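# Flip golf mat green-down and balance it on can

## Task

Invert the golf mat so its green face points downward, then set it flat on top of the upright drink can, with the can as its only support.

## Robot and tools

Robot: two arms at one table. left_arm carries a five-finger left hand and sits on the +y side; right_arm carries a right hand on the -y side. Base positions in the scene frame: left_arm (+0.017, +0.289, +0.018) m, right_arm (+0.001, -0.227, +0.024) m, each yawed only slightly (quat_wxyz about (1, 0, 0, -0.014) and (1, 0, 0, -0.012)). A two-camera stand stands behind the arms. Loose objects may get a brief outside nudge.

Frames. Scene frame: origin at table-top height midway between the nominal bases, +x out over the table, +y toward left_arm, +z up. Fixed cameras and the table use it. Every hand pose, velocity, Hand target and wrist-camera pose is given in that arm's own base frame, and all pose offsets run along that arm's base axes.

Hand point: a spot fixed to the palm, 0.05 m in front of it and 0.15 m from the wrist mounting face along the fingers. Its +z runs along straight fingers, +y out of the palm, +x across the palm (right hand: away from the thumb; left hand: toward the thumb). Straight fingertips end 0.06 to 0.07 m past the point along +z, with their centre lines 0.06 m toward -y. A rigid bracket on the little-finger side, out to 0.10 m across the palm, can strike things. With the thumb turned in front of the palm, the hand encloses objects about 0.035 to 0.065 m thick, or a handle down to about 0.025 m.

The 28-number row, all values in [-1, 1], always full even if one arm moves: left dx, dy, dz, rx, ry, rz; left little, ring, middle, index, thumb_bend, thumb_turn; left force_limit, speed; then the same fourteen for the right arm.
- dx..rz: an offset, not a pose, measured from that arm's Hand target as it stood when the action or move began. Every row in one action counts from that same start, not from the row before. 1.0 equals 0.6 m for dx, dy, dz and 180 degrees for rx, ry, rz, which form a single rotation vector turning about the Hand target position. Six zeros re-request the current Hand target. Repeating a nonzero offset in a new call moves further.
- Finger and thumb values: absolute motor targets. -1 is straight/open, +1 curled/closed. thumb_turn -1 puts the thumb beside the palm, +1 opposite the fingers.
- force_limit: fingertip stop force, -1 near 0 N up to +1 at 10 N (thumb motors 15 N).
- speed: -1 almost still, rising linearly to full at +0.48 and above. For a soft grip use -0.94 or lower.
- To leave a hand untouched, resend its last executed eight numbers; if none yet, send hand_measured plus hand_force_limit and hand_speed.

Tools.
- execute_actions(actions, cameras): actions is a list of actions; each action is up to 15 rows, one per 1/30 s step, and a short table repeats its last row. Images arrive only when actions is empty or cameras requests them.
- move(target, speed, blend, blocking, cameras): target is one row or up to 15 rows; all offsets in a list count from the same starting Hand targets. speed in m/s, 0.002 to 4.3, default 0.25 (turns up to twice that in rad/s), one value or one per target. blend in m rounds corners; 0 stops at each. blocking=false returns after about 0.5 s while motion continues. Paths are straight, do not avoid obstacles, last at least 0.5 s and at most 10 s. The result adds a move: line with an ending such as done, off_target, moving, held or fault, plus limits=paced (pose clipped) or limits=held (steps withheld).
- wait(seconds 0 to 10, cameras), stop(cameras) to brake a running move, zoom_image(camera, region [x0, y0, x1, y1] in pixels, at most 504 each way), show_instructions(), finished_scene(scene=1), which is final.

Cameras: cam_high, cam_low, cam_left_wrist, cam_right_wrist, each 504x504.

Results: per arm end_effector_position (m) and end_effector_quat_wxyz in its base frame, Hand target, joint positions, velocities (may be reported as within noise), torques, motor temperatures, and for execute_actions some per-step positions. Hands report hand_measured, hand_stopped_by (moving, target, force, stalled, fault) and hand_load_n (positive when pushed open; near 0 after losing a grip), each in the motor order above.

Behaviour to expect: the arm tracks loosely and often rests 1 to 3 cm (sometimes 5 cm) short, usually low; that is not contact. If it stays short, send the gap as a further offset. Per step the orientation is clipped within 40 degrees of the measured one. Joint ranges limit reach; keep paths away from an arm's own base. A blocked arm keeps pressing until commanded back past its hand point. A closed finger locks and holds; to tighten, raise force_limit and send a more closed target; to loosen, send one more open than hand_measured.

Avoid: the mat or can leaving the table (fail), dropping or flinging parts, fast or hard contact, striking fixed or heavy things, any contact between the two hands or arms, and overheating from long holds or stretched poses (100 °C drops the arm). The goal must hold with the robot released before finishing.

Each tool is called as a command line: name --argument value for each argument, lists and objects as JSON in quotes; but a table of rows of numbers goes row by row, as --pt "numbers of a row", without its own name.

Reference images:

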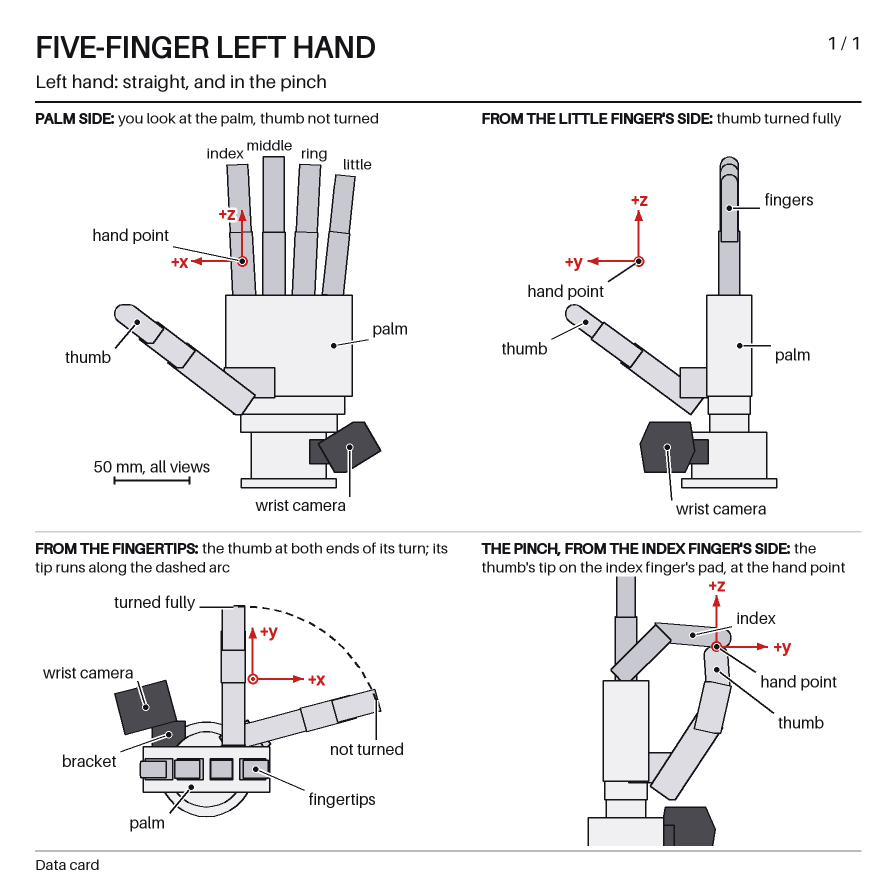

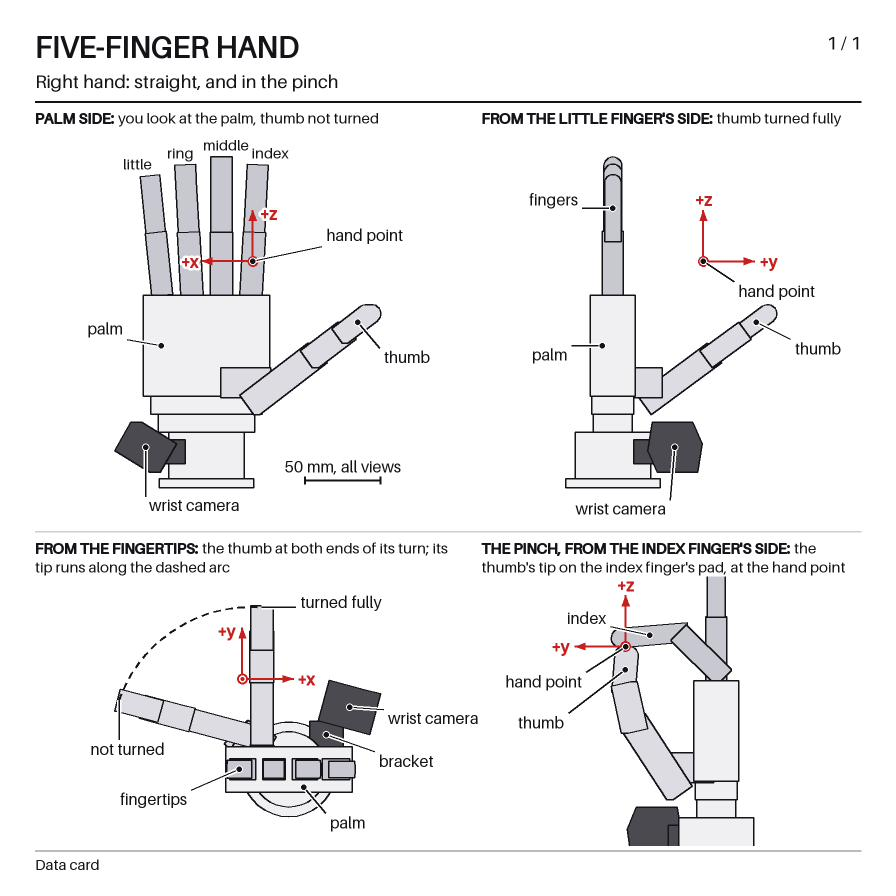

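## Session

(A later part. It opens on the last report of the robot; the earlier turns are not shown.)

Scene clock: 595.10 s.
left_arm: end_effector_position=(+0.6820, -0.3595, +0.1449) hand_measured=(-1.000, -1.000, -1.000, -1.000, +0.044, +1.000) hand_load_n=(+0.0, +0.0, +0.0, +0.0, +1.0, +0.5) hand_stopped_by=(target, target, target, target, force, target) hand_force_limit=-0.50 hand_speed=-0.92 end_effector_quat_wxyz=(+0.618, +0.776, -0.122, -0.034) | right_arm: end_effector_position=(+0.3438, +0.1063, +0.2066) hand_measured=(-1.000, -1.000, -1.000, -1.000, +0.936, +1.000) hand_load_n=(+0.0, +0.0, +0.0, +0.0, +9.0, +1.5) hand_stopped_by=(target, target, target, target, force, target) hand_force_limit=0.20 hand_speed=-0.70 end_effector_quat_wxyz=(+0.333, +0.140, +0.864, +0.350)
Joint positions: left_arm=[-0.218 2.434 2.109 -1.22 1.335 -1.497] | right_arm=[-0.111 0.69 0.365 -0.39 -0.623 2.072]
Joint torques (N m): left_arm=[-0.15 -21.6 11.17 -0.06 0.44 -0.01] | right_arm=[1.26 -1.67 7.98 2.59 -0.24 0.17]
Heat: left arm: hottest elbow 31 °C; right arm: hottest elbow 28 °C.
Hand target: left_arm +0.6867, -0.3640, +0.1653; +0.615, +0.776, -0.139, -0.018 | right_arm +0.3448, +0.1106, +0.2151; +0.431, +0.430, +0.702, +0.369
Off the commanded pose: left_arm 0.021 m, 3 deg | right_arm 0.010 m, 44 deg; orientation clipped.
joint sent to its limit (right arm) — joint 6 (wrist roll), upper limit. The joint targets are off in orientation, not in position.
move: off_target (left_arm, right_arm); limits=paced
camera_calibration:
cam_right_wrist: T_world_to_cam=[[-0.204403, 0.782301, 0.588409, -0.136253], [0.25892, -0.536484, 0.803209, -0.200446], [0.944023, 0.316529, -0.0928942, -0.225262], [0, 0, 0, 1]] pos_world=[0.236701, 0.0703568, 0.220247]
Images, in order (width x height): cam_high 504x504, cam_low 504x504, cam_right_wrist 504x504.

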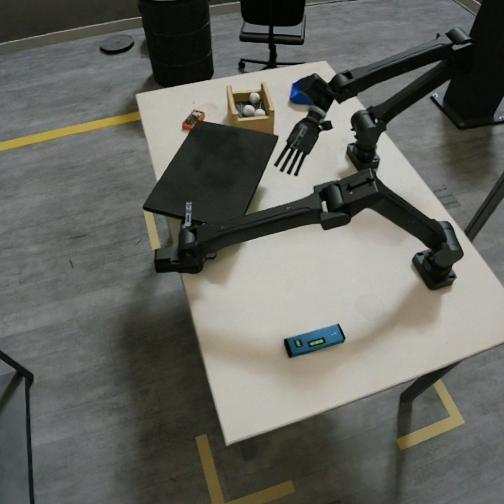

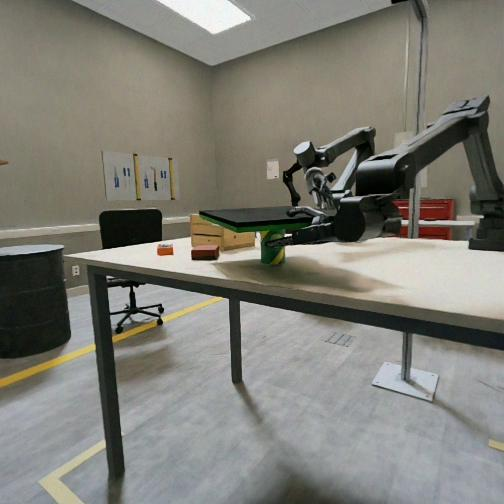

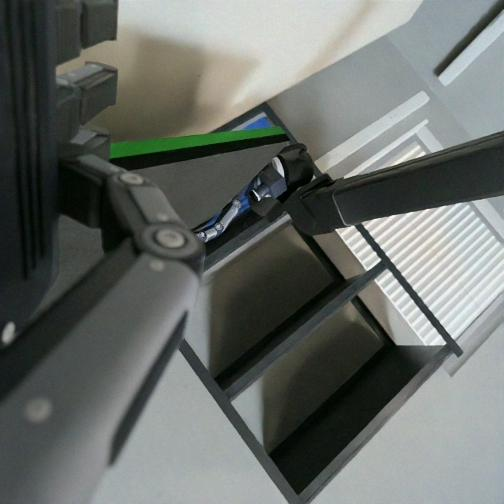

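move --pt "0 0 0 0 0 0 -1 -1 -1 -1 0.2 1 -0.5 -0.92 -0.05 0.0615 0 -0.3511 0.077 0.0282 -1 -1 -1 -1 1 1 0.2 -0.7" --pt "0 0 0 0 0 0 -1 -1 -1 -1 0.2 1 -0.5 -0.92 -0.0213 0.0615 -0.1335 -0.3511 0.077 0.0282 -1 -1 -1 -1 1 1 0.2 -0.7" --speed 0.25 --cameras '["cam_high","cam_right_wrist"]'

Scene clock: 600.30 s.
left_arm: end_effector_position=(+0.6820, -0.3595, +0.1449) hand_measured=(-1.000, -1.000, -1.000, -1.000, +0.044, +1.000) hand_load_n=(+0.0, +0.0, +0.0, +0.0, +1.5, +0.0) hand_stopped_by=(target, target, target, target, force, target) hand_force_limit=-0.50 hand_speed=-0.92 end_effector_quat_wxyz=(+0.618, +0.776, -0.122, -0.034) | right_arm: end_effector_position=(+0.3294, +0.1472, +0.1325) hand_measured=(-1.000, -1.000, -1.000, -1.000, +0.936, +1.000) hand_load_n=(+0.0, +0.0, +0.0, +0.0, +9.0, +1.5) hand_stopped_by=(target, target, target, target, force, target) hand_force_limit=0.20 hand_speed=-0.70 end_effector_quat_wxyz=(+0.515, +0.059, +0.852, -0.069)
Joint positions: left_arm=[-0.218 2.434 2.109 -1.22 1.335 -1.497] | right_arm=[0.741 0.787 0.236 -0.17 0.802 2.072]
Joint torques (N m): left_arm=[-0.15 -21.66 11.15 -0.05 0.43 -0.01] | right_arm=[0.09 -0.26 7.23 2.44 0.45 0.18]
Heat: left arm: hottest elbow 31 °C; right arm: hottest elbow 29 °C.
Hand target: left_arm +0.6867, -0.3640, +0.1653; +0.615, +0.776, -0.139, -0.018 | right_arm +0.3320, +0.1474, +0.1350; +0.493, +0.150, +0.853, -0.086
Off the commanded pose: left_arm 0.021 m, 3 deg | right_arm 0.004 m, 11 deg.
joint sent to its limit (right arm) — joint 6 (wrist roll), upper limit. The joint targets are off in orientation, not in position.
move: off_target (left_arm, right_arm)
camera_calibration:
cam_right_wrist: T_world_to_cam=[[0.0111942, 0.969515, -0.244775, -0.115735], [-0.0456102, 0.24503, 0.968442, -0.151905], [0.998897, 0.000323261, 0.0469627, -0.221577], [0, 0, 0, 1]] pos_world=[0.2157, 0.1495, 0.129188]
Images, in order (width x height): cam_high 504x504, cam_right_wrist 504x504.

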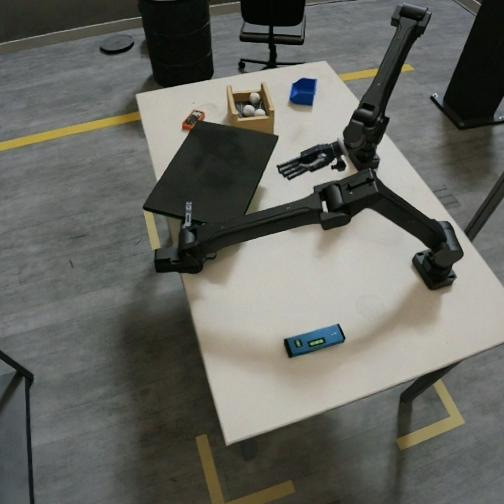

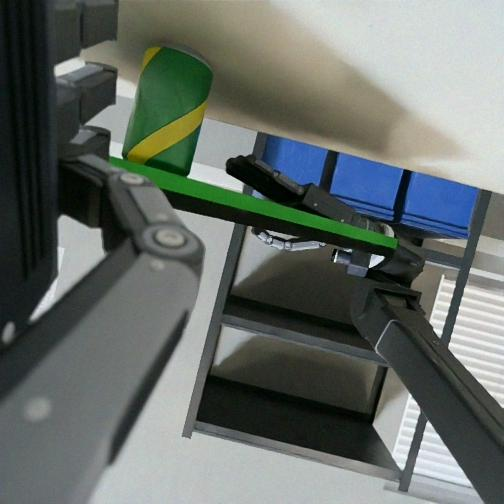

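zoom_image --camera "cam_right_wrist" --region '[100, 30, 240, 200]'

zoom_image --camera "cam_right_wrist" --region '[220, 130, 420, 280]'

Scaled by 2.965 from the camera's 504x504 image, which has a finer 720x720 frame.

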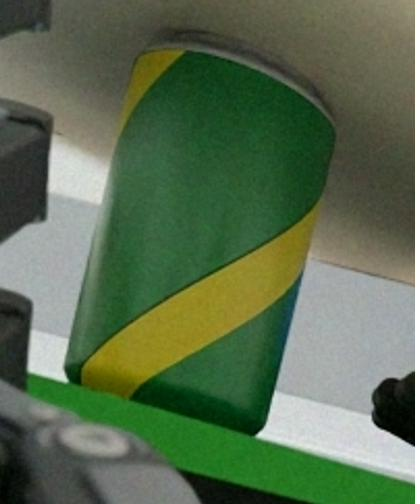

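Scaled by 2.520 from the camera's 504x504 image, which has a finer 720x720 frame.

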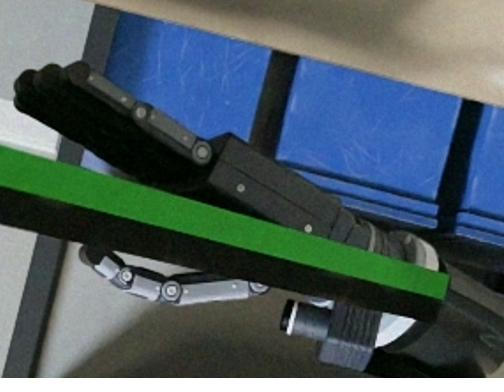

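move --pt "0 0 0 0 0 0 -1 -1 -1 -1 0.2 1 -0.5 -0.92 0 0 -0.033 0 0 0 -1 -1 -1 -1 1 1 0.2 -0.7" --pt "0 0 0 0 0 0 -1 -1 -1 -1 0.2 1 -0.5 -0.92 -0.025 -0.16 -0.033 0 0 0 -1 -1 -1 -1 1 1 0.2 -0.7" --speed 0.12 --cameras '["cam_high","cam_right_wrist"]'

Scene clock: 605.10 s.
left_arm: end_effector_position=(+0.6820, -0.3595, +0.1449) hand_measured=(-1.000, -1.000, -1.000, -1.000, +0.044, +1.000) hand_load_n=(+0.0, +0.0, +0.0, +0.0, +1.5, +0.5) hand_stopped_by=(target, target, target, target, force, target) hand_force_limit=-0.50 hand_speed=-0.92 end_effector_quat_wxyz=(+0.618, +0.776, -0.122, -0.034) | right_arm: end_effector_position=(+0.3175, +0.0550, +0.1148) hand_measured=(-1.000, -1.000, -1.000, -1.000, +0.936, +1.000) hand_load_n=(+0.0, +0.0, +0.0, +0.0, +9.5, +1.0) hand_stopped_by=(target, target, target, target, force, target) hand_force_limit=0.20 hand_speed=-0.70 end_effector_quat_wxyz=(+0.494, +0.149, +0.852, -0.082)
Joint positions: left_arm=[-0.218 2.434 2.109 -1.22 1.335 -1.497] | right_arm=[0.451 0.524 0.127 -0.287 0.663 2.045]
Joint torques (N m): left_arm=[-0.15 -21.71 11.17 -0.06 0.43 -0.01] | right_arm=[-0.5 0.32 7.94 1.13 0.16 -0.02]
Heat: left arm: hottest elbow 31 °C; right arm: hottest elbow 29 °C.
Hand target: left_arm +0.6867, -0.3640, +0.1653; +0.615, +0.776, -0.139, -0.018 | right_arm +0.3170, +0.0514, +0.1152; +0.493, +0.150, +0.853, -0.086
Off the commanded pose: left_arm 0.021 m, 3 deg | right_arm 0.004 m, 1 deg.
move: off_target (left_arm)
camera_calibration:
cam_right_wrist: T_world_to_cam=[[0.171523, 0.96935, -0.175897, -0.0893439], [0.0155404, 0.175859, 0.984293, -0.130145], [0.985058, -0.171562, 0.0150997, -0.191326], [0, 0, 0, 1]] pos_world=[0.205814, 0.0766685, 0.115275]
Images, in order (width x height): cam_high 504x504, cam_right_wrist 504x504.

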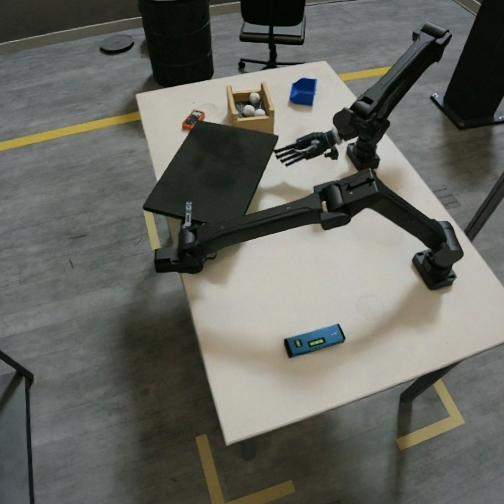

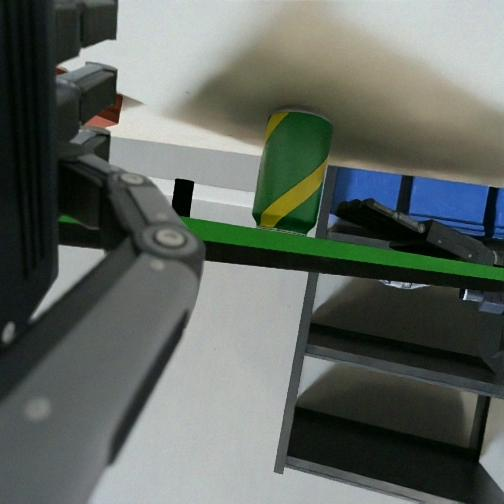

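Excellent: peg and can are both visible.

zoom_image --camera "cam_right_wrist" --region '[150, 100, 350, 260]'

zoom_image --camera "cam_right_wrist" --region '[240, 160, 340, 260]'

Scaled by 2.520 from the camera's 504x504 image, which has a finer 720x720 frame.

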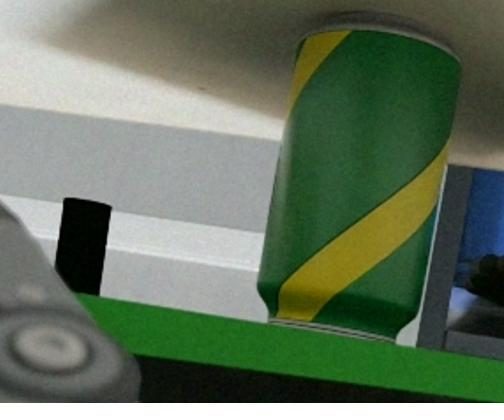

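Scaled by 5.040 from the camera's 504x504 image, which has a finer 720x720 frame.

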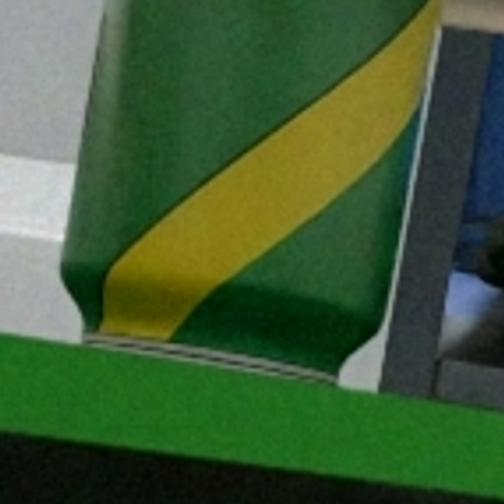

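wait --seconds 0 --cameras '["cam_low"]'

zoom_image --camera "cam_low" --region '[240, 220, 300, 280]'

Scene clock: 608.00 s.
left_arm: end_effector_position=(+0.6820, -0.3595, +0.1449) hand_measured=(-1.000, -1.000, -1.000, -1.000, +0.044, +1.000) hand_load_n=(+0.0, +0.0, +0.0, +0.0, +1.5, +0.5) hand_stopped_by=(target, target, target, target, force, target) hand_force_limit=-0.50 hand_speed=-0.92 end_effector_quat_wxyz=(+0.618, +0.776, -0.122, -0.034) | right_arm: end_effector_position=(+0.3175, +0.0550, +0.1148) hand_measured=(-1.000, -1.000, -1.000, -1.000, +0.936, +1.000) hand_load_n=(+0.0, +0.0, +0.0, +0.0, +9.0, +1.5) hand_stopped_by=(target, target, target, target, force, target) hand_force_limit=0.20 hand_speed=-0.70 end_effector_quat_wxyz=(+0.494, +0.149, +0.853, -0.082)
Joint positions: left_arm=[-0.218 2.434 2.109 -1.22 1.335 -1.497] | right_arm=[0.451 0.524 0.127 -0.287 0.663 2.044]
Joint torques (N m): left_arm=[-0.21 -21.6 11.14 -0.06 0.43 -0.01] | right_arm=[-0.56 0.15 7.91 1.14 0.16 0]
Heat: left arm: hottest elbow 31 °C; right arm: hottest elbow 29 °C.
Hand target: left_arm +0.6867, -0.3640, +0.1653; +0.615, +0.776, -0.139, -0.018 | right_arm +0.3170, +0.0514, +0.1152; +0.493, +0.150, +0.853, -0.086
Off the commanded pose: left_arm 0.021 m, 3 deg | right_arm 0.004 m, 1 deg.
Images, in order (width x height): cam_low 504x504.

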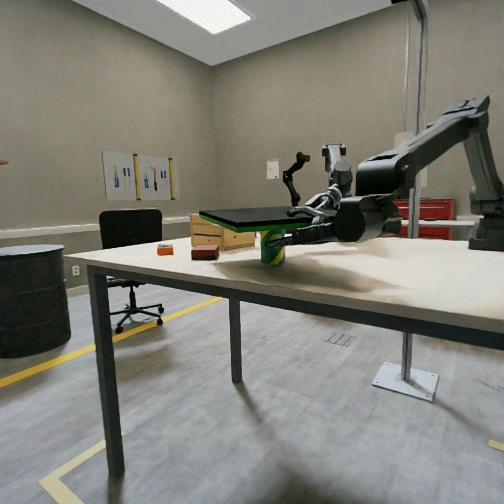

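Scaled by 8.400 from the camera's 504x504 image, which has a finer 720x720 frame.

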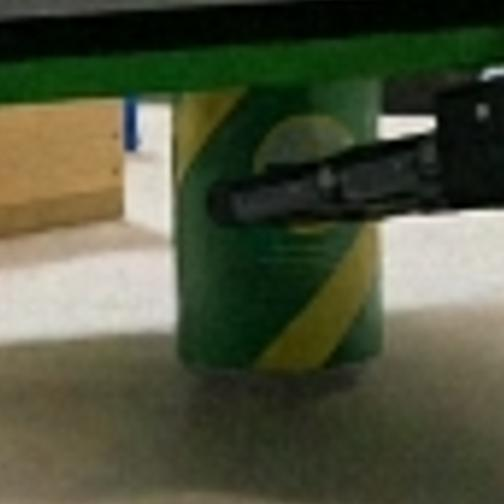

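move --pt "0 0 0 0 0 0 -1 -1 -1 -1 0.2 1 -0.5 -0.92 -0.062 -0.019 0.225 0.123 0.028 0.073 -1 -1 -1 -1 1 1 0.2 -0.7" --pt "0 0 0 0 0 0 -1 -1 -1 -1 0.2 1 -0.5 -0.92 -0.028 -0.219 0.275 0.246 0.056 0.146 -1 -1 -1 -1 1 1 0.2 -0.7" --pt "0 0 0 0 0 0 -1 -1 -1 -1 0.2 1 -0.5 -0.92 0.038 -0.469 0.225 0.3692 0.0841 0.2187 -1 -1 -1 -1 1 1 0.2 -0.7" --pt "0 0 0 0 0 0 -1 -1 -1 -1 0.2 1 -0.5 -0.92 0.097 -0.461 0.091 0.3692 0.0841 0.2187 -1 -1 -1 -1 1 1 0.2 -0.7" --speed '[0.25,0.25,0.25,0.12]' --blend '[0.04,0.04,0.03,0]' --cameras '["cam_high","cam_right_wrist","cam_low"]'

Scene clock: 614.83 s.
left_arm: end_effector_position=(+0.6820, -0.3595, +0.1449) hand_measured=(-1.000, -1.000, -1.000, -1.000, +0.044, +1.000) hand_load_n=(+0.0, +0.0, +0.0, +0.0, +1.5, +0.0) hand_stopped_by=(target, target, target, target, force, target) hand_force_limit=-0.50 hand_speed=-0.92 end_effector_quat_wxyz=(+0.618, +0.776, -0.122, -0.034) | right_arm: end_effector_position=(+0.3712, -0.2223, +0.1757) hand_measured=(-1.000, -1.000, -1.000, -1.000, +0.936, +1.000) hand_load_n=(+0.0, +0.0, +0.0, +0.0, +9.0, +1.5) hand_stopped_by=(target, target, target, target, force, target) hand_force_limit=0.20 hand_speed=-0.70 end_effector_quat_wxyz=(+0.237, +0.130, +0.818, +0.508)
Joint positions: left_arm=[-0.218 2.434 2.109 -1.22 1.335 -1.497] | right_arm=[-1.002 1.886 1.238 -1.702 -1.02 0.433]
Joint torques (N m): left_arm=[-0.15 -21.6 11.17 -0.06 0.44 -0.01] | right_arm=[0.91 -11.52 6.68 -0.73 -0.15 -0.16]
Heat: left arm: hottest elbow 31 °C; right arm: hottest elbow 30 °C.
Hand target: left_arm +0.6867, -0.3640, +0.1653; +0.615, +0.776, -0.139, -0.018 | right_arm +0.3752, -0.2252, +0.1699; +0.224, +0.099, +0.813, +0.528
Off the commanded pose: left_arm 0.021 m, 3 deg | right_arm 0.008 m, 5 deg.
joint read past its limit (right arm) — joint 4 (wrist pitch), lower limit.
joint sent to its limit (right arm) — joint 4 (wrist pitch), lower limit. The joint targets are off in orientation, not in position.
move: off_target (left_arm, right_arm)
camera_calibration:
cam_right_wrist: T_world_to_cam=[[-0.258943, 0.507099, 0.82207, 0.0625607], [0.429154, -0.702075, 0.568259, -0.417743], [0.865318, 0.499941, -0.0358262, -0.090014], [0, 0, 0, 1]] pos_world=[0.273366, -0.28001, 0.182732]
Images, in order (width x height): cam_high 504x504, cam_low 504x504, cam_right_wrist 504x504.

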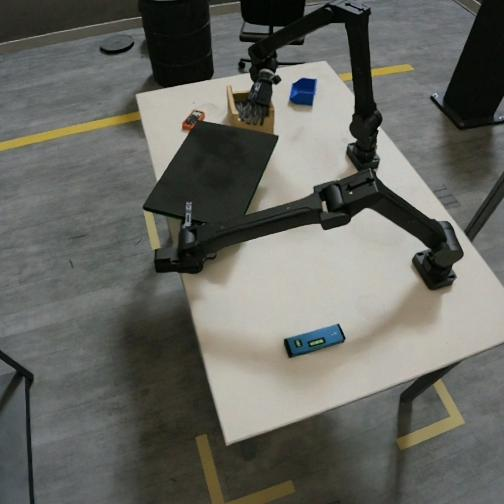

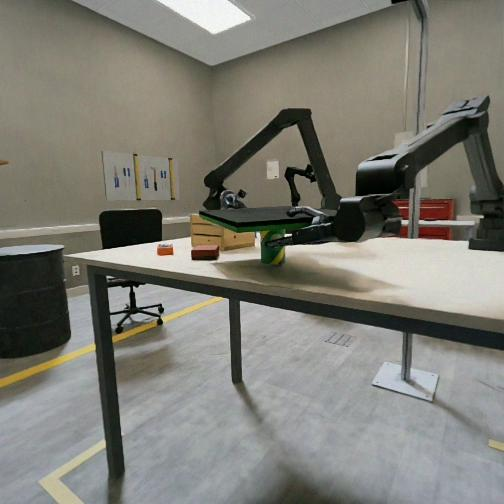

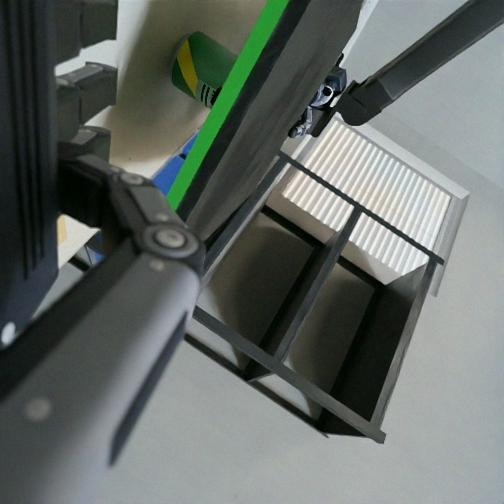

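move --pt "0 0 0 0 0 0 -1 -1 -1 -1 0.2 1 -0.5 -0.92 0.035 0.055 -0.018 0 0 0 -1 -1 -1 -1 1 1 0.2 -0.7" --pt "0 0 0 0 0 0 -1 -1 -1 -1 0.2 1 -0.5 -0.92 0.081 0.13 -0.012 0 0 0 -1 -1 -1 -1 1 1 0.2 -0.7" --speed 0.05 --cameras '["cam_high","cam_right_wrist","cam_low"]'

zoom_image --camera "cam_low" --region '[190, 195, 260, 265]'

zoom_image --camera "cam_right_wrist" --region '[120, 0, 320, 200]'

Scene clock: 619.37 s.
left_arm: end_effector_position=(+0.6820, -0.3595, +0.1449) hand_measured=(-1.000, -1.000, -1.000, -1.000, +0.044, +1.000) hand_load_n=(+0.0, +0.0, +0.0, +0.0, +1.5, +0.0) hand_stopped_by=(target, target, target, target, force, target) hand_force_limit=-0.50 hand_speed=-0.92 end_effector_quat_wxyz=(+0.618, +0.776, -0.122, -0.034) | right_arm: end_effector_position=(+0.4218, -0.1514, +0.1523) hand_measured=(-1.000, -1.000, -1.000, -1.000, +0.936, +1.000) hand_load_n=(-0.5, +0.0, +0.0, +0.0, +9.0, +1.5) hand_stopped_by=(target, target, target, target, force, target) hand_force_limit=0.20 hand_speed=-0.70 end_effector_quat_wxyz=(+0.215, +0.109, +0.809, +0.536)
Joint positions: left_arm=[-0.218 2.434 2.109 -1.22 1.335 -1.497] | right_arm=[-0.808 1.898 1.167 -1.523 -1.126 0.59]
Joint torques (N m): left_arm=[-0.15 -21.6 11.19 -0.05 0.43 0] | right_arm=[1.08 -15.56 4.34 -0.12 -0.72 0.18]
Heat: left arm: hottest elbow 31 °C; right arm: hottest elbow 29 °C.
Hand target: left_arm +0.6867, -0.3640, +0.1653; +0.615, +0.776, -0.139, -0.018 | right_arm +0.4237, -0.1471, +0.1626; +0.224, +0.099, +0.813, +0.528
Off the commanded pose: left_arm 0.021 m, 3 deg | right_arm 0.011 m, 2 deg.
move: off_target (left_arm, right_arm)
camera_calibration:
cam_right_wrist: T_world_to_cam=[[-0.288031, 0.446257, 0.847286, 0.058211], [0.478854, -0.699102, 0.530994, -0.391223], [0.829299, 0.558669, -0.012329, -0.149652], [0, 0, 0, 1]] pos_world=[0.328212, -0.215876, 0.156571]
Images, in order (width x height): cam_high 504x504, cam_low 504x504, cam_right_wrist 504x504.

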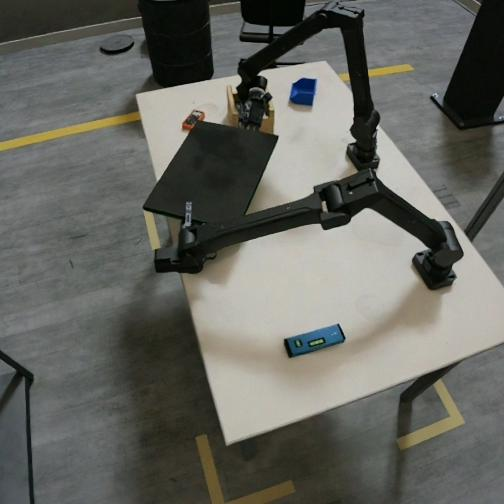

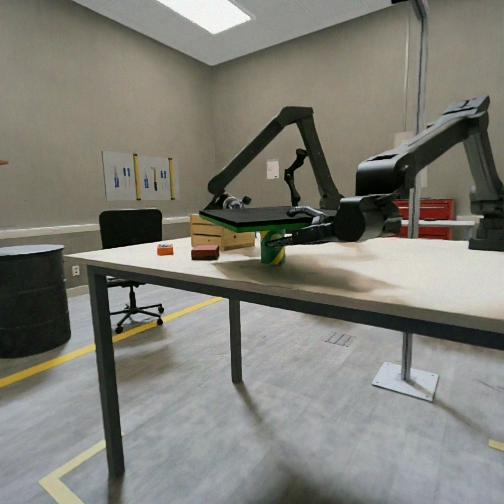

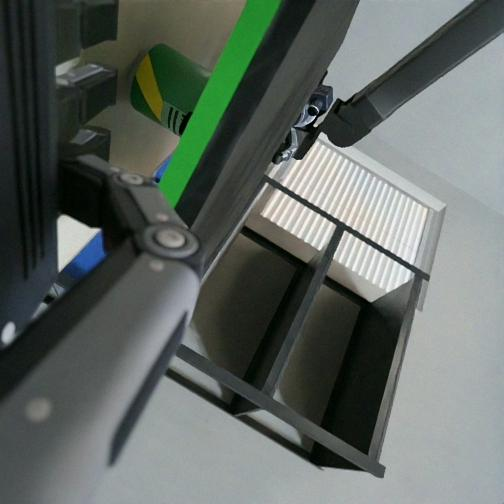

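Scaled by 7.200 from the camera's 504x504 image, which has a finer 720x720 frame.

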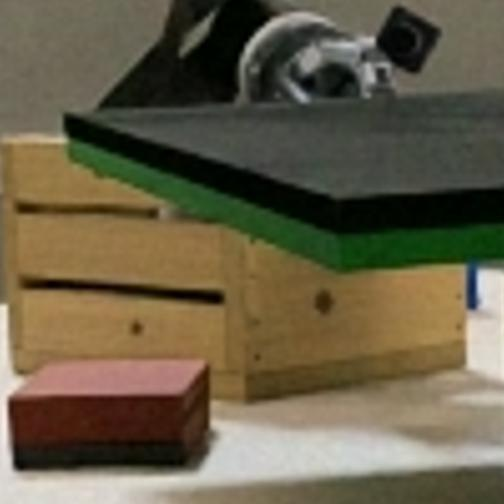

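Scaled by 2.520 from the camera's 504x504 image, which has a finer 720x720 frame.

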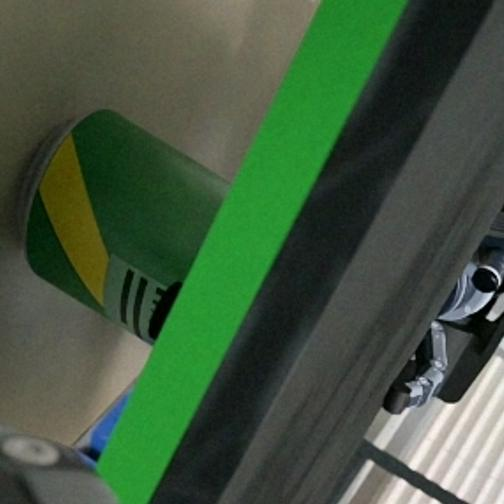

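zoom_image --camera "cam_right_wrist" --region '[180, 50, 280, 150]'

Scaled by 5.040 from the camera's 504x504 image, which has a finer 720x720 frame.

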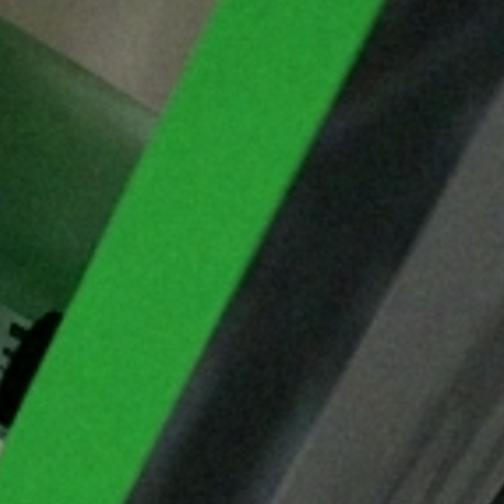

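move --target '[0,0,0,0,0,0,-1,-1,-1,-1,0.2,1,-0.5,-0.92,0.003,0.005,0.018,0,0,0,-1,-1,-1,-1,1,1,0.2,-0.7]' --speed 0.03 --cameras '["cam_high","cam_right_wrist","cam_low"]'

zoom_image --camera "cam_low" --region '[190, 195, 260, 265]'

zoom_image --camera "cam_high" --region '[180, 60, 300, 180]'

Scene clock: 621.27 s.
left_arm: end_effector_position=(+0.6820, -0.3595, +0.1449) hand_measured=(-1.000, -1.000, -1.000, -1.000, +0.044, +1.000) hand_load_n=(+0.0, +0.0, +0.0, +0.0, +1.5, +0.5) hand_stopped_by=(target, target, target, target, force, target) hand_force_limit=-0.50 hand_speed=-0.92 end_effector_quat_wxyz=(+0.618, +0.776, -0.122, -0.034) | right_arm: end_effector_position=(+0.4236, -0.1493, +0.1621) hand_measured=(-1.000, -1.000, -1.000, -1.000, +0.936, +1.000) hand_load_n=(+0.0, +0.0, +0.0, +0.0, +9.0, +1.5) hand_stopped_by=(target, target, target, target, force, target) hand_force_limit=0.20 hand_speed=-0.70 end_effector_quat_wxyz=(+0.218, +0.107, +0.811, +0.533)
Joint positions: left_arm=[-0.218 2.434 2.109 -1.22 1.335 -1.497] | right_arm=[-0.802 1.874 1.167 -1.523 -1.13 0.606]
Joint torques (N m): left_arm=[-0.15 -21.6 11.17 -0.06 0.43 -0.01] | right_arm=[1.14 -15.33 4.68 -0.54 -0.73 0.19]
Heat: left arm: hottest elbow 31 °C; right arm: hottest elbow 29 °C.
Hand target: left_arm +0.6867, -0.3640, +0.1653; +0.615, +0.776, -0.139, -0.018 | right_arm +0.4256, -0.1441, +0.1734; +0.224, +0.099, +0.813, +0.528
Off the commanded pose: left_arm 0.021 m, 3 deg | right_arm 0.013 m, 1 deg.
move: off_target (left_arm, right_arm)
camera_calibration:
cam_right_wrist: T_world_to_cam=[[-0.292815, 0.453454, 0.841807, 0.0535399], [0.473924, -0.695816, 0.539663, -0.39459], [0.830455, 0.556974, -0.0111572, -0.153085], [0, 0, 0, 1]] pos_world=[0.329813, -0.213576, 0.166168]
Images, in order (width x height): cam_high 504x504, cam_low 504x504, cam_right_wrist 504x504.

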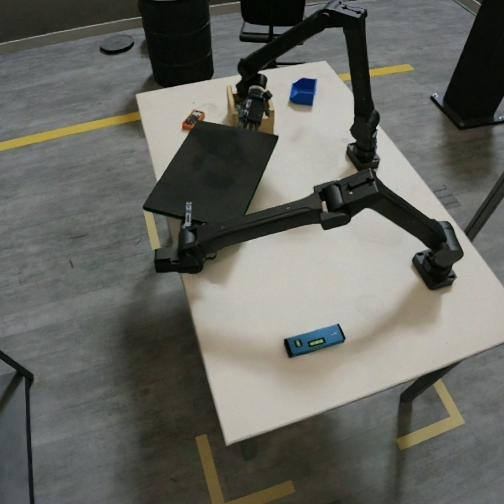

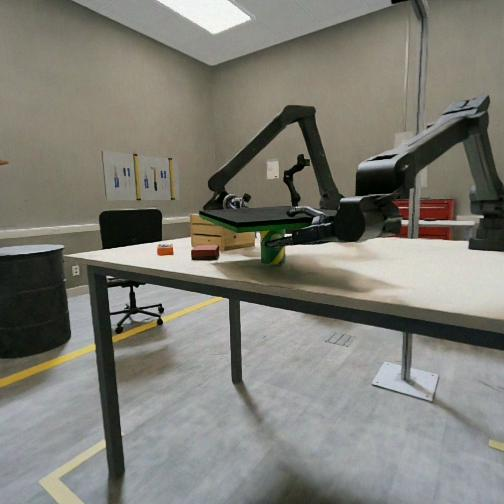

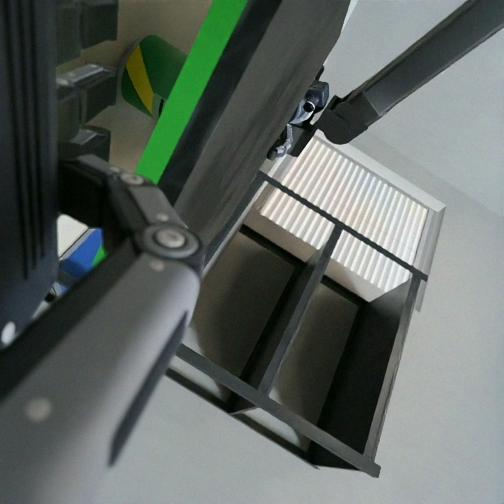

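Scaled by 7.200 from the camera's 504x504 image, which has a finer 720x720 frame.

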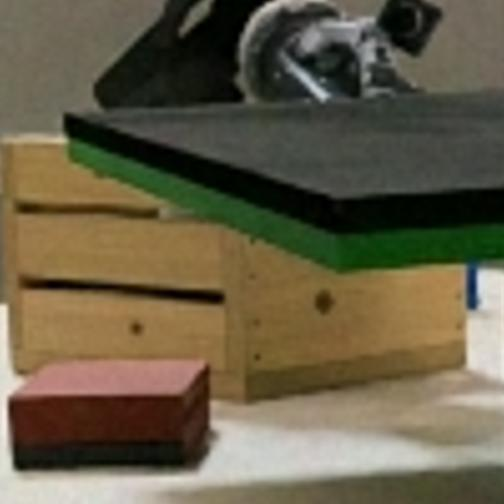

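Scaled by 4.200 from the camera's 504x504 image, which has a finer 720x720 frame.

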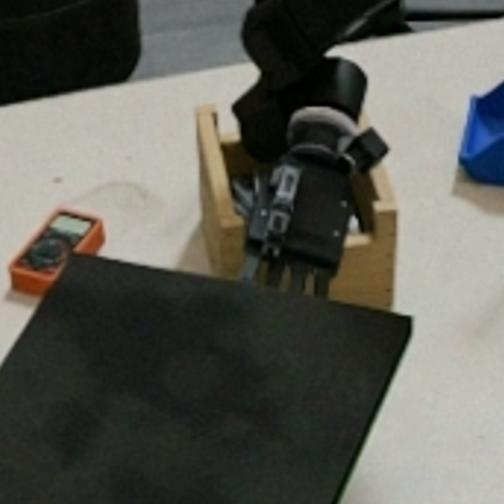

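move --target '[0,0,0,0,0,0,-1,-1,-1,-1,-0.04,1,-0.5,-0.92,0,0,0,0,0,0,-1,-1,-1,-1,1,1,0.2,-0.7]' --cameras '["cam_high","cam_low"]'

zoom_image --camera "cam_low" --region '[190, 195, 260, 265]'

zoom_image --camera "cam_low" --region '[270, 165, 370, 265]'

Scene clock: 622.50 s.
left_arm: end_effector_position=(+0.6820, -0.3596, +0.1444) hand_measured=(-1.000, -1.000, -1.000, -1.000, -0.040, +1.000) hand_load_n=(+0.0, +0.0, +0.0, +0.0, +1.0, +0.0) hand_stopped_by=(target, target, target, target, target, target) hand_force_limit=-0.50 hand_speed=-0.92 end_effector_quat_wxyz=(+0.617, +0.776, -0.122, -0.034) | right_arm: end_effector_position=(+0.4236, -0.1493, +0.1620) hand_measured=(-1.000, -1.000, -1.000, -1.000, +0.936, +1.000) hand_load_n=(+0.0, +0.0, +0.0, +0.0, +9.0, +1.5) hand_stopped_by=(target, target, target, target, force, target) hand_force_limit=0.20 hand_speed=-0.70 end_effector_quat_wxyz=(+0.218, +0.108, +0.811, +0.533)
Joint positions: left_arm=[-0.218 2.434 2.109 -1.22 1.333 -1.497] | right_arm=[-0.802 1.874 1.167 -1.523 -1.13 0.606]
Joint torques (N m): left_arm=[-0.15 -21.66 11.19 -0.09 0.51 0] | right_arm=[1.26 -15.27 4.64 -0.5 -0.73 0.16]
Heat: left arm: hottest elbow 31 °C; right arm: hottest elbow 29 °C.
Hand target: left_arm +0.6866, -0.3640, +0.1653; +0.615, +0.776, -0.139, -0.018 | right_arm +0.4256, -0.1441, +0.1734; +0.224, +0.099, +0.813, +0.528
Off the commanded pose: left_arm 0.022 m, 3 deg | right_arm 0.013 m, 1 deg.
move: off_target (left_arm, right_arm)
Images, in order (width x height): cam_high 504x504, cam_low 504x504.

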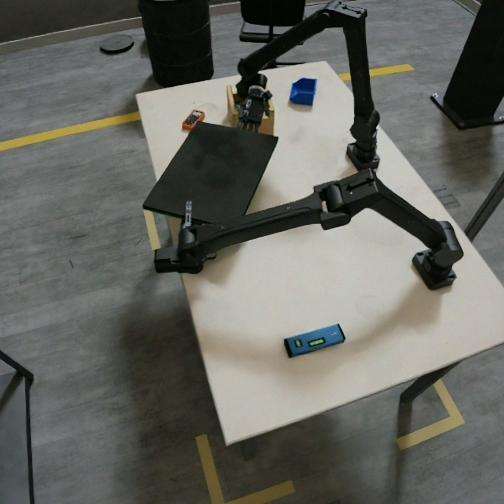

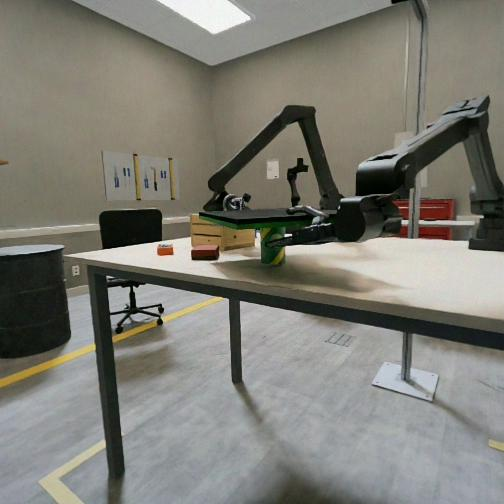

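Scaled by 7.200 from the camera's 504x504 image, which has a finer 720x720 frame.

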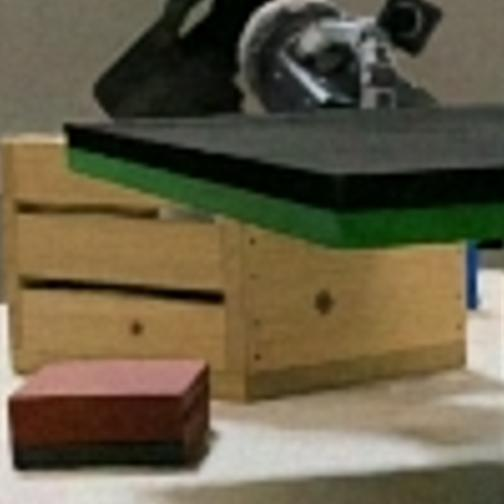

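Scaled by 5.040 from the camera's 504x504 image, which has a finer 720x720 frame.

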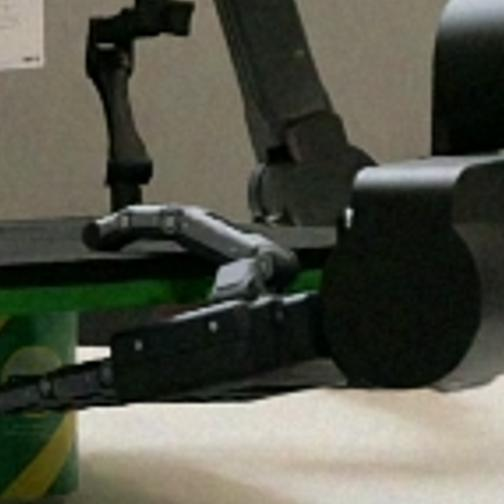

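move --target '[0,0,0,0,0,0,-1,-1,-1,-1,-0.1,1,-0.5,-0.94,0,0,0,0,0,0,-1,-1,-1,-1,1,1,0.2,-0.7]' --cameras '["cam_high","cam_low"]'

zoom_image --camera "cam_low" --region '[190, 195, 260, 265]'

zoom_image --camera "cam_low" --region '[270, 165, 370, 265]'

Scene clock: 623.80 s.
left_arm: end_effector_position=(+0.6818, -0.3596, +0.1438) hand_measured=(-1.000, -1.000, -1.000, -1.000, -0.100, +1.000) hand_load_n=(+0.0, +0.0, +0.0, +0.0, +0.0, +0.0) hand_stopped_by=(target, target, target, target, target, target) hand_force_limit=-0.50 hand_speed=-0.94 end_effector_quat_wxyz=(+0.616, +0.777, -0.122, -0.034) | right_arm: end_effector_position=(+0.4236, -0.1493, +0.1620) hand_measured=(-1.000, -1.000, -1.000, -1.000, +0.936, +1.000) hand_load_n=(+0.0, +0.0, +0.0, +0.0, +9.0, +1.5) hand_stopped_by=(target, target, target, target, force, target) hand_force_limit=0.20 hand_speed=-0.70 end_effector_quat_wxyz=(+0.218, +0.108, +0.811, +0.533)
Joint positions: left_arm=[-0.218 2.434 2.109 -1.221 1.33 -1.496] | right_arm=[-0.802 1.874 1.167 -1.523 -1.13 0.606]
Joint torques (N m): left_arm=[-0.15 -21.54 11.22 -0.05 0.6 -0.01] | right_arm=[1.14 -15.38 4.67 -0.53 -0.74 0.17]
Heat: left arm: hottest elbow 31 °C; right arm: hottest elbow 29 °C.
Hand target: left_arm +0.6866, -0.3640, +0.1653; +0.615, +0.776, -0.139, -0.018 | right_arm +0.4256, -0.1441, +0.1734; +0.224, +0.099, +0.813, +0.528
Off the commanded pose: left_arm 0.022 m, 3 deg | right_arm 0.013 m, 1 deg.
move: off_target (left_arm, right_arm)
Images, in order (width x height): cam_high 504x504, cam_low 504x504.

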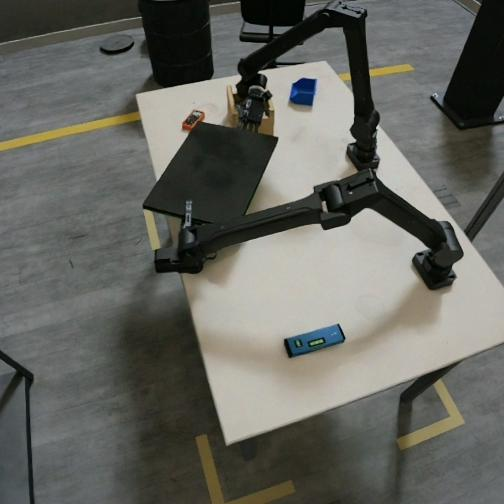

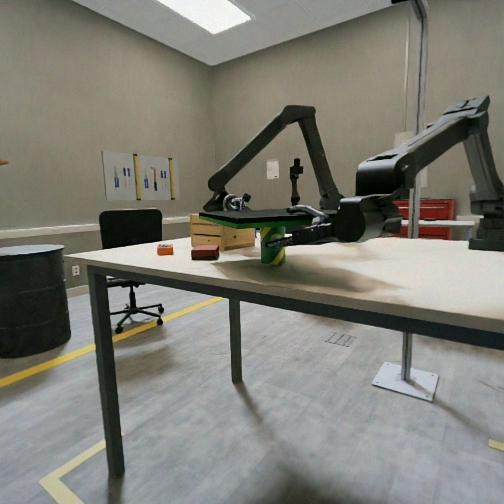

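Scaled by 7.200 from the camera's 504x504 image, which has a finer 720x720 frame.

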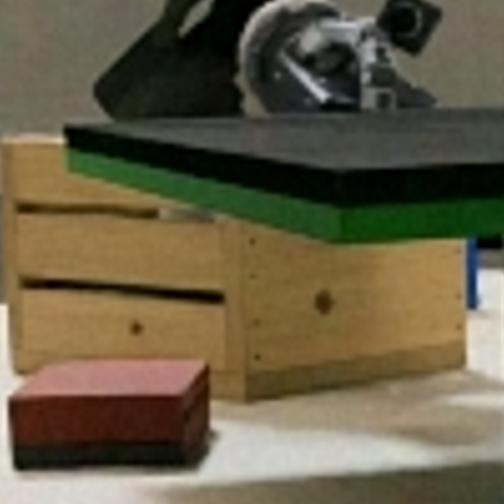

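Scaled by 5.040 from the camera's 504x504 image, which has a finer 720x720 frame.

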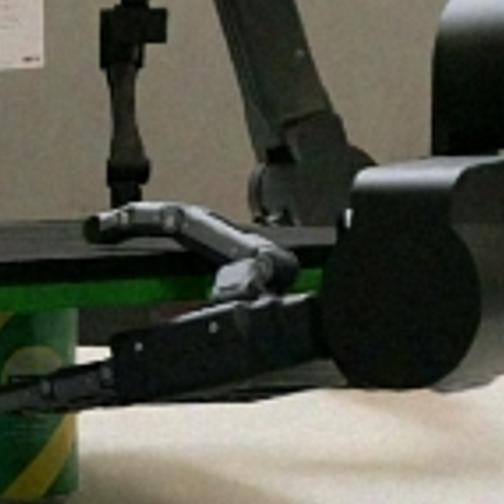

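move --target '[0,0,0,0,0,0,-1,-1,-1,-1,-1,1,-0.5,-0.7,0,0,0,0,0,0,-1,-1,-1,-1,1,1,0.2,-0.7]' --cameras '["cam_high","cam_low","cam_left_wrist"]'

zoom_image --camera "cam_low" --region '[190, 195, 260, 265]'

zoom_image --camera "cam_low" --region '[270, 165, 370, 265]'

Scene clock: 626.60 s.
left_arm: end_effector_position=(+0.6818, -0.3596, +0.1434) hand_measured=(-1.000, -1.000, -1.000, -1.000, -1.000, +1.000) hand_load_n=(+0.0, +0.0, +0.0, +0.0, -0.5, -0.5) hand_stopped_by=(target, target, target, target, target, target) hand_force_limit=-0.50 hand_speed=-0.70 end_effector_quat_wxyz=(+0.616, +0.778, -0.122, -0.035) | right_arm: end_effector_position=(+0.4236, -0.1493, +0.1620) hand_measured=(-1.000, -1.000, -1.000, -1.000, +0.936, +1.000) hand_load_n=(+0.0, +0.0, +0.0, +0.0, +9.0, +1.5) hand_stopped_by=(target, target, target, target, force, target) hand_force_limit=0.20 hand_speed=-0.70 end_effector_quat_wxyz=(+0.218, +0.108, +0.811, +0.533)
Joint positions: left_arm=[-0.218 2.434 2.109 -1.222 1.329 -1.496] | right_arm=[-0.802 1.874 1.167 -1.523 -1.13 0.606]
Joint torques (N m): left_arm=[-0.15 -21.6 11.25 -0.09 0.68 -0.01] | right_arm=[0.97 -15.38 4.67 -0.54 -0.73 0.17]
Heat: left arm: hottest elbow 31 °C; right arm: hottest elbow 29 °C.
Hand target: left_arm +0.6866, -0.3640, +0.1653; +0.615, +0.776, -0.139, -0.018 | right_arm +0.4256, -0.1441, +0.1734; +0.224, +0.099, +0.813, +0.528
Off the commanded pose: left_arm 0.023 m, 3 deg | right_arm 0.013 m, 1 deg.
move: off_target (left_arm, right_arm)
camera_calibration:
cam_left_wrist: T_world_to_cam=[[0.434343, 0.114224, -0.893476, -0.121843], [0.858099, 0.249138, 0.448995, -0.558022], [0.273885, -0.961708, 0.0101956, -0.422259], [0, 0, 0, 1]] pos_world=[0.64741, -0.253148, 0.145991]
Images, in order (width x height): cam_high 504x504, cam_low 504x504, cam_left_wrist 504x504.

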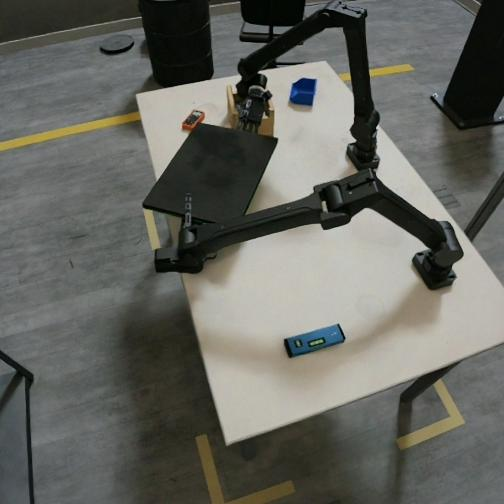

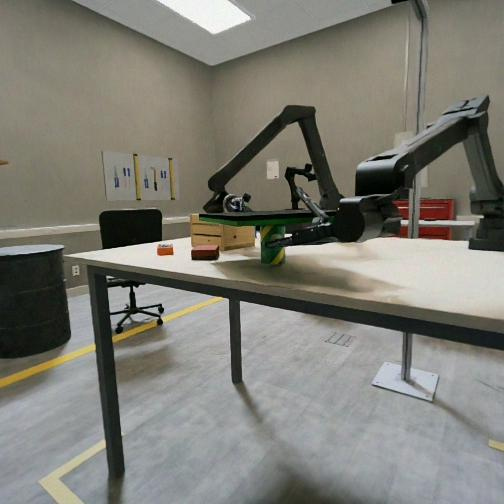

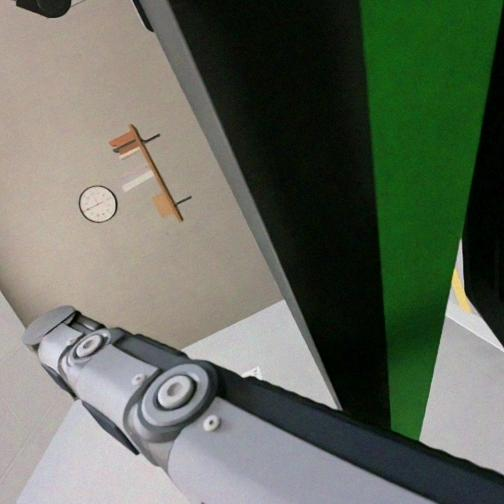

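Scaled by 7.200 from the camera's 504x504 image, which has a finer 720x720 frame.

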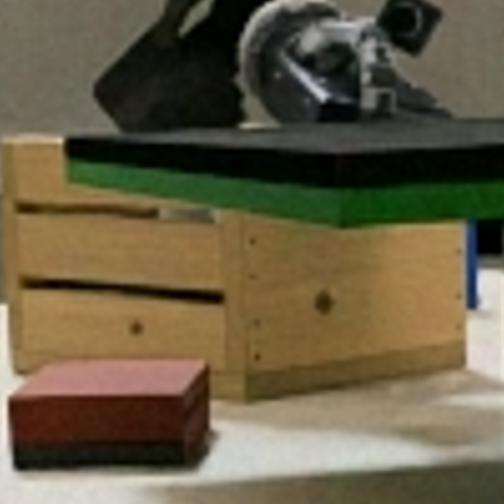

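Scaled by 5.040 from the camera's 504x504 image, which has a finer 720x720 frame.

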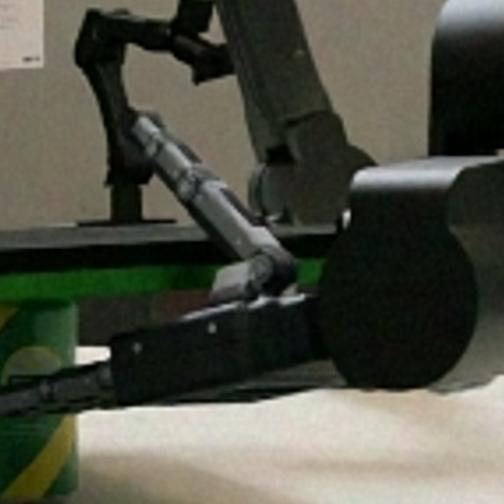

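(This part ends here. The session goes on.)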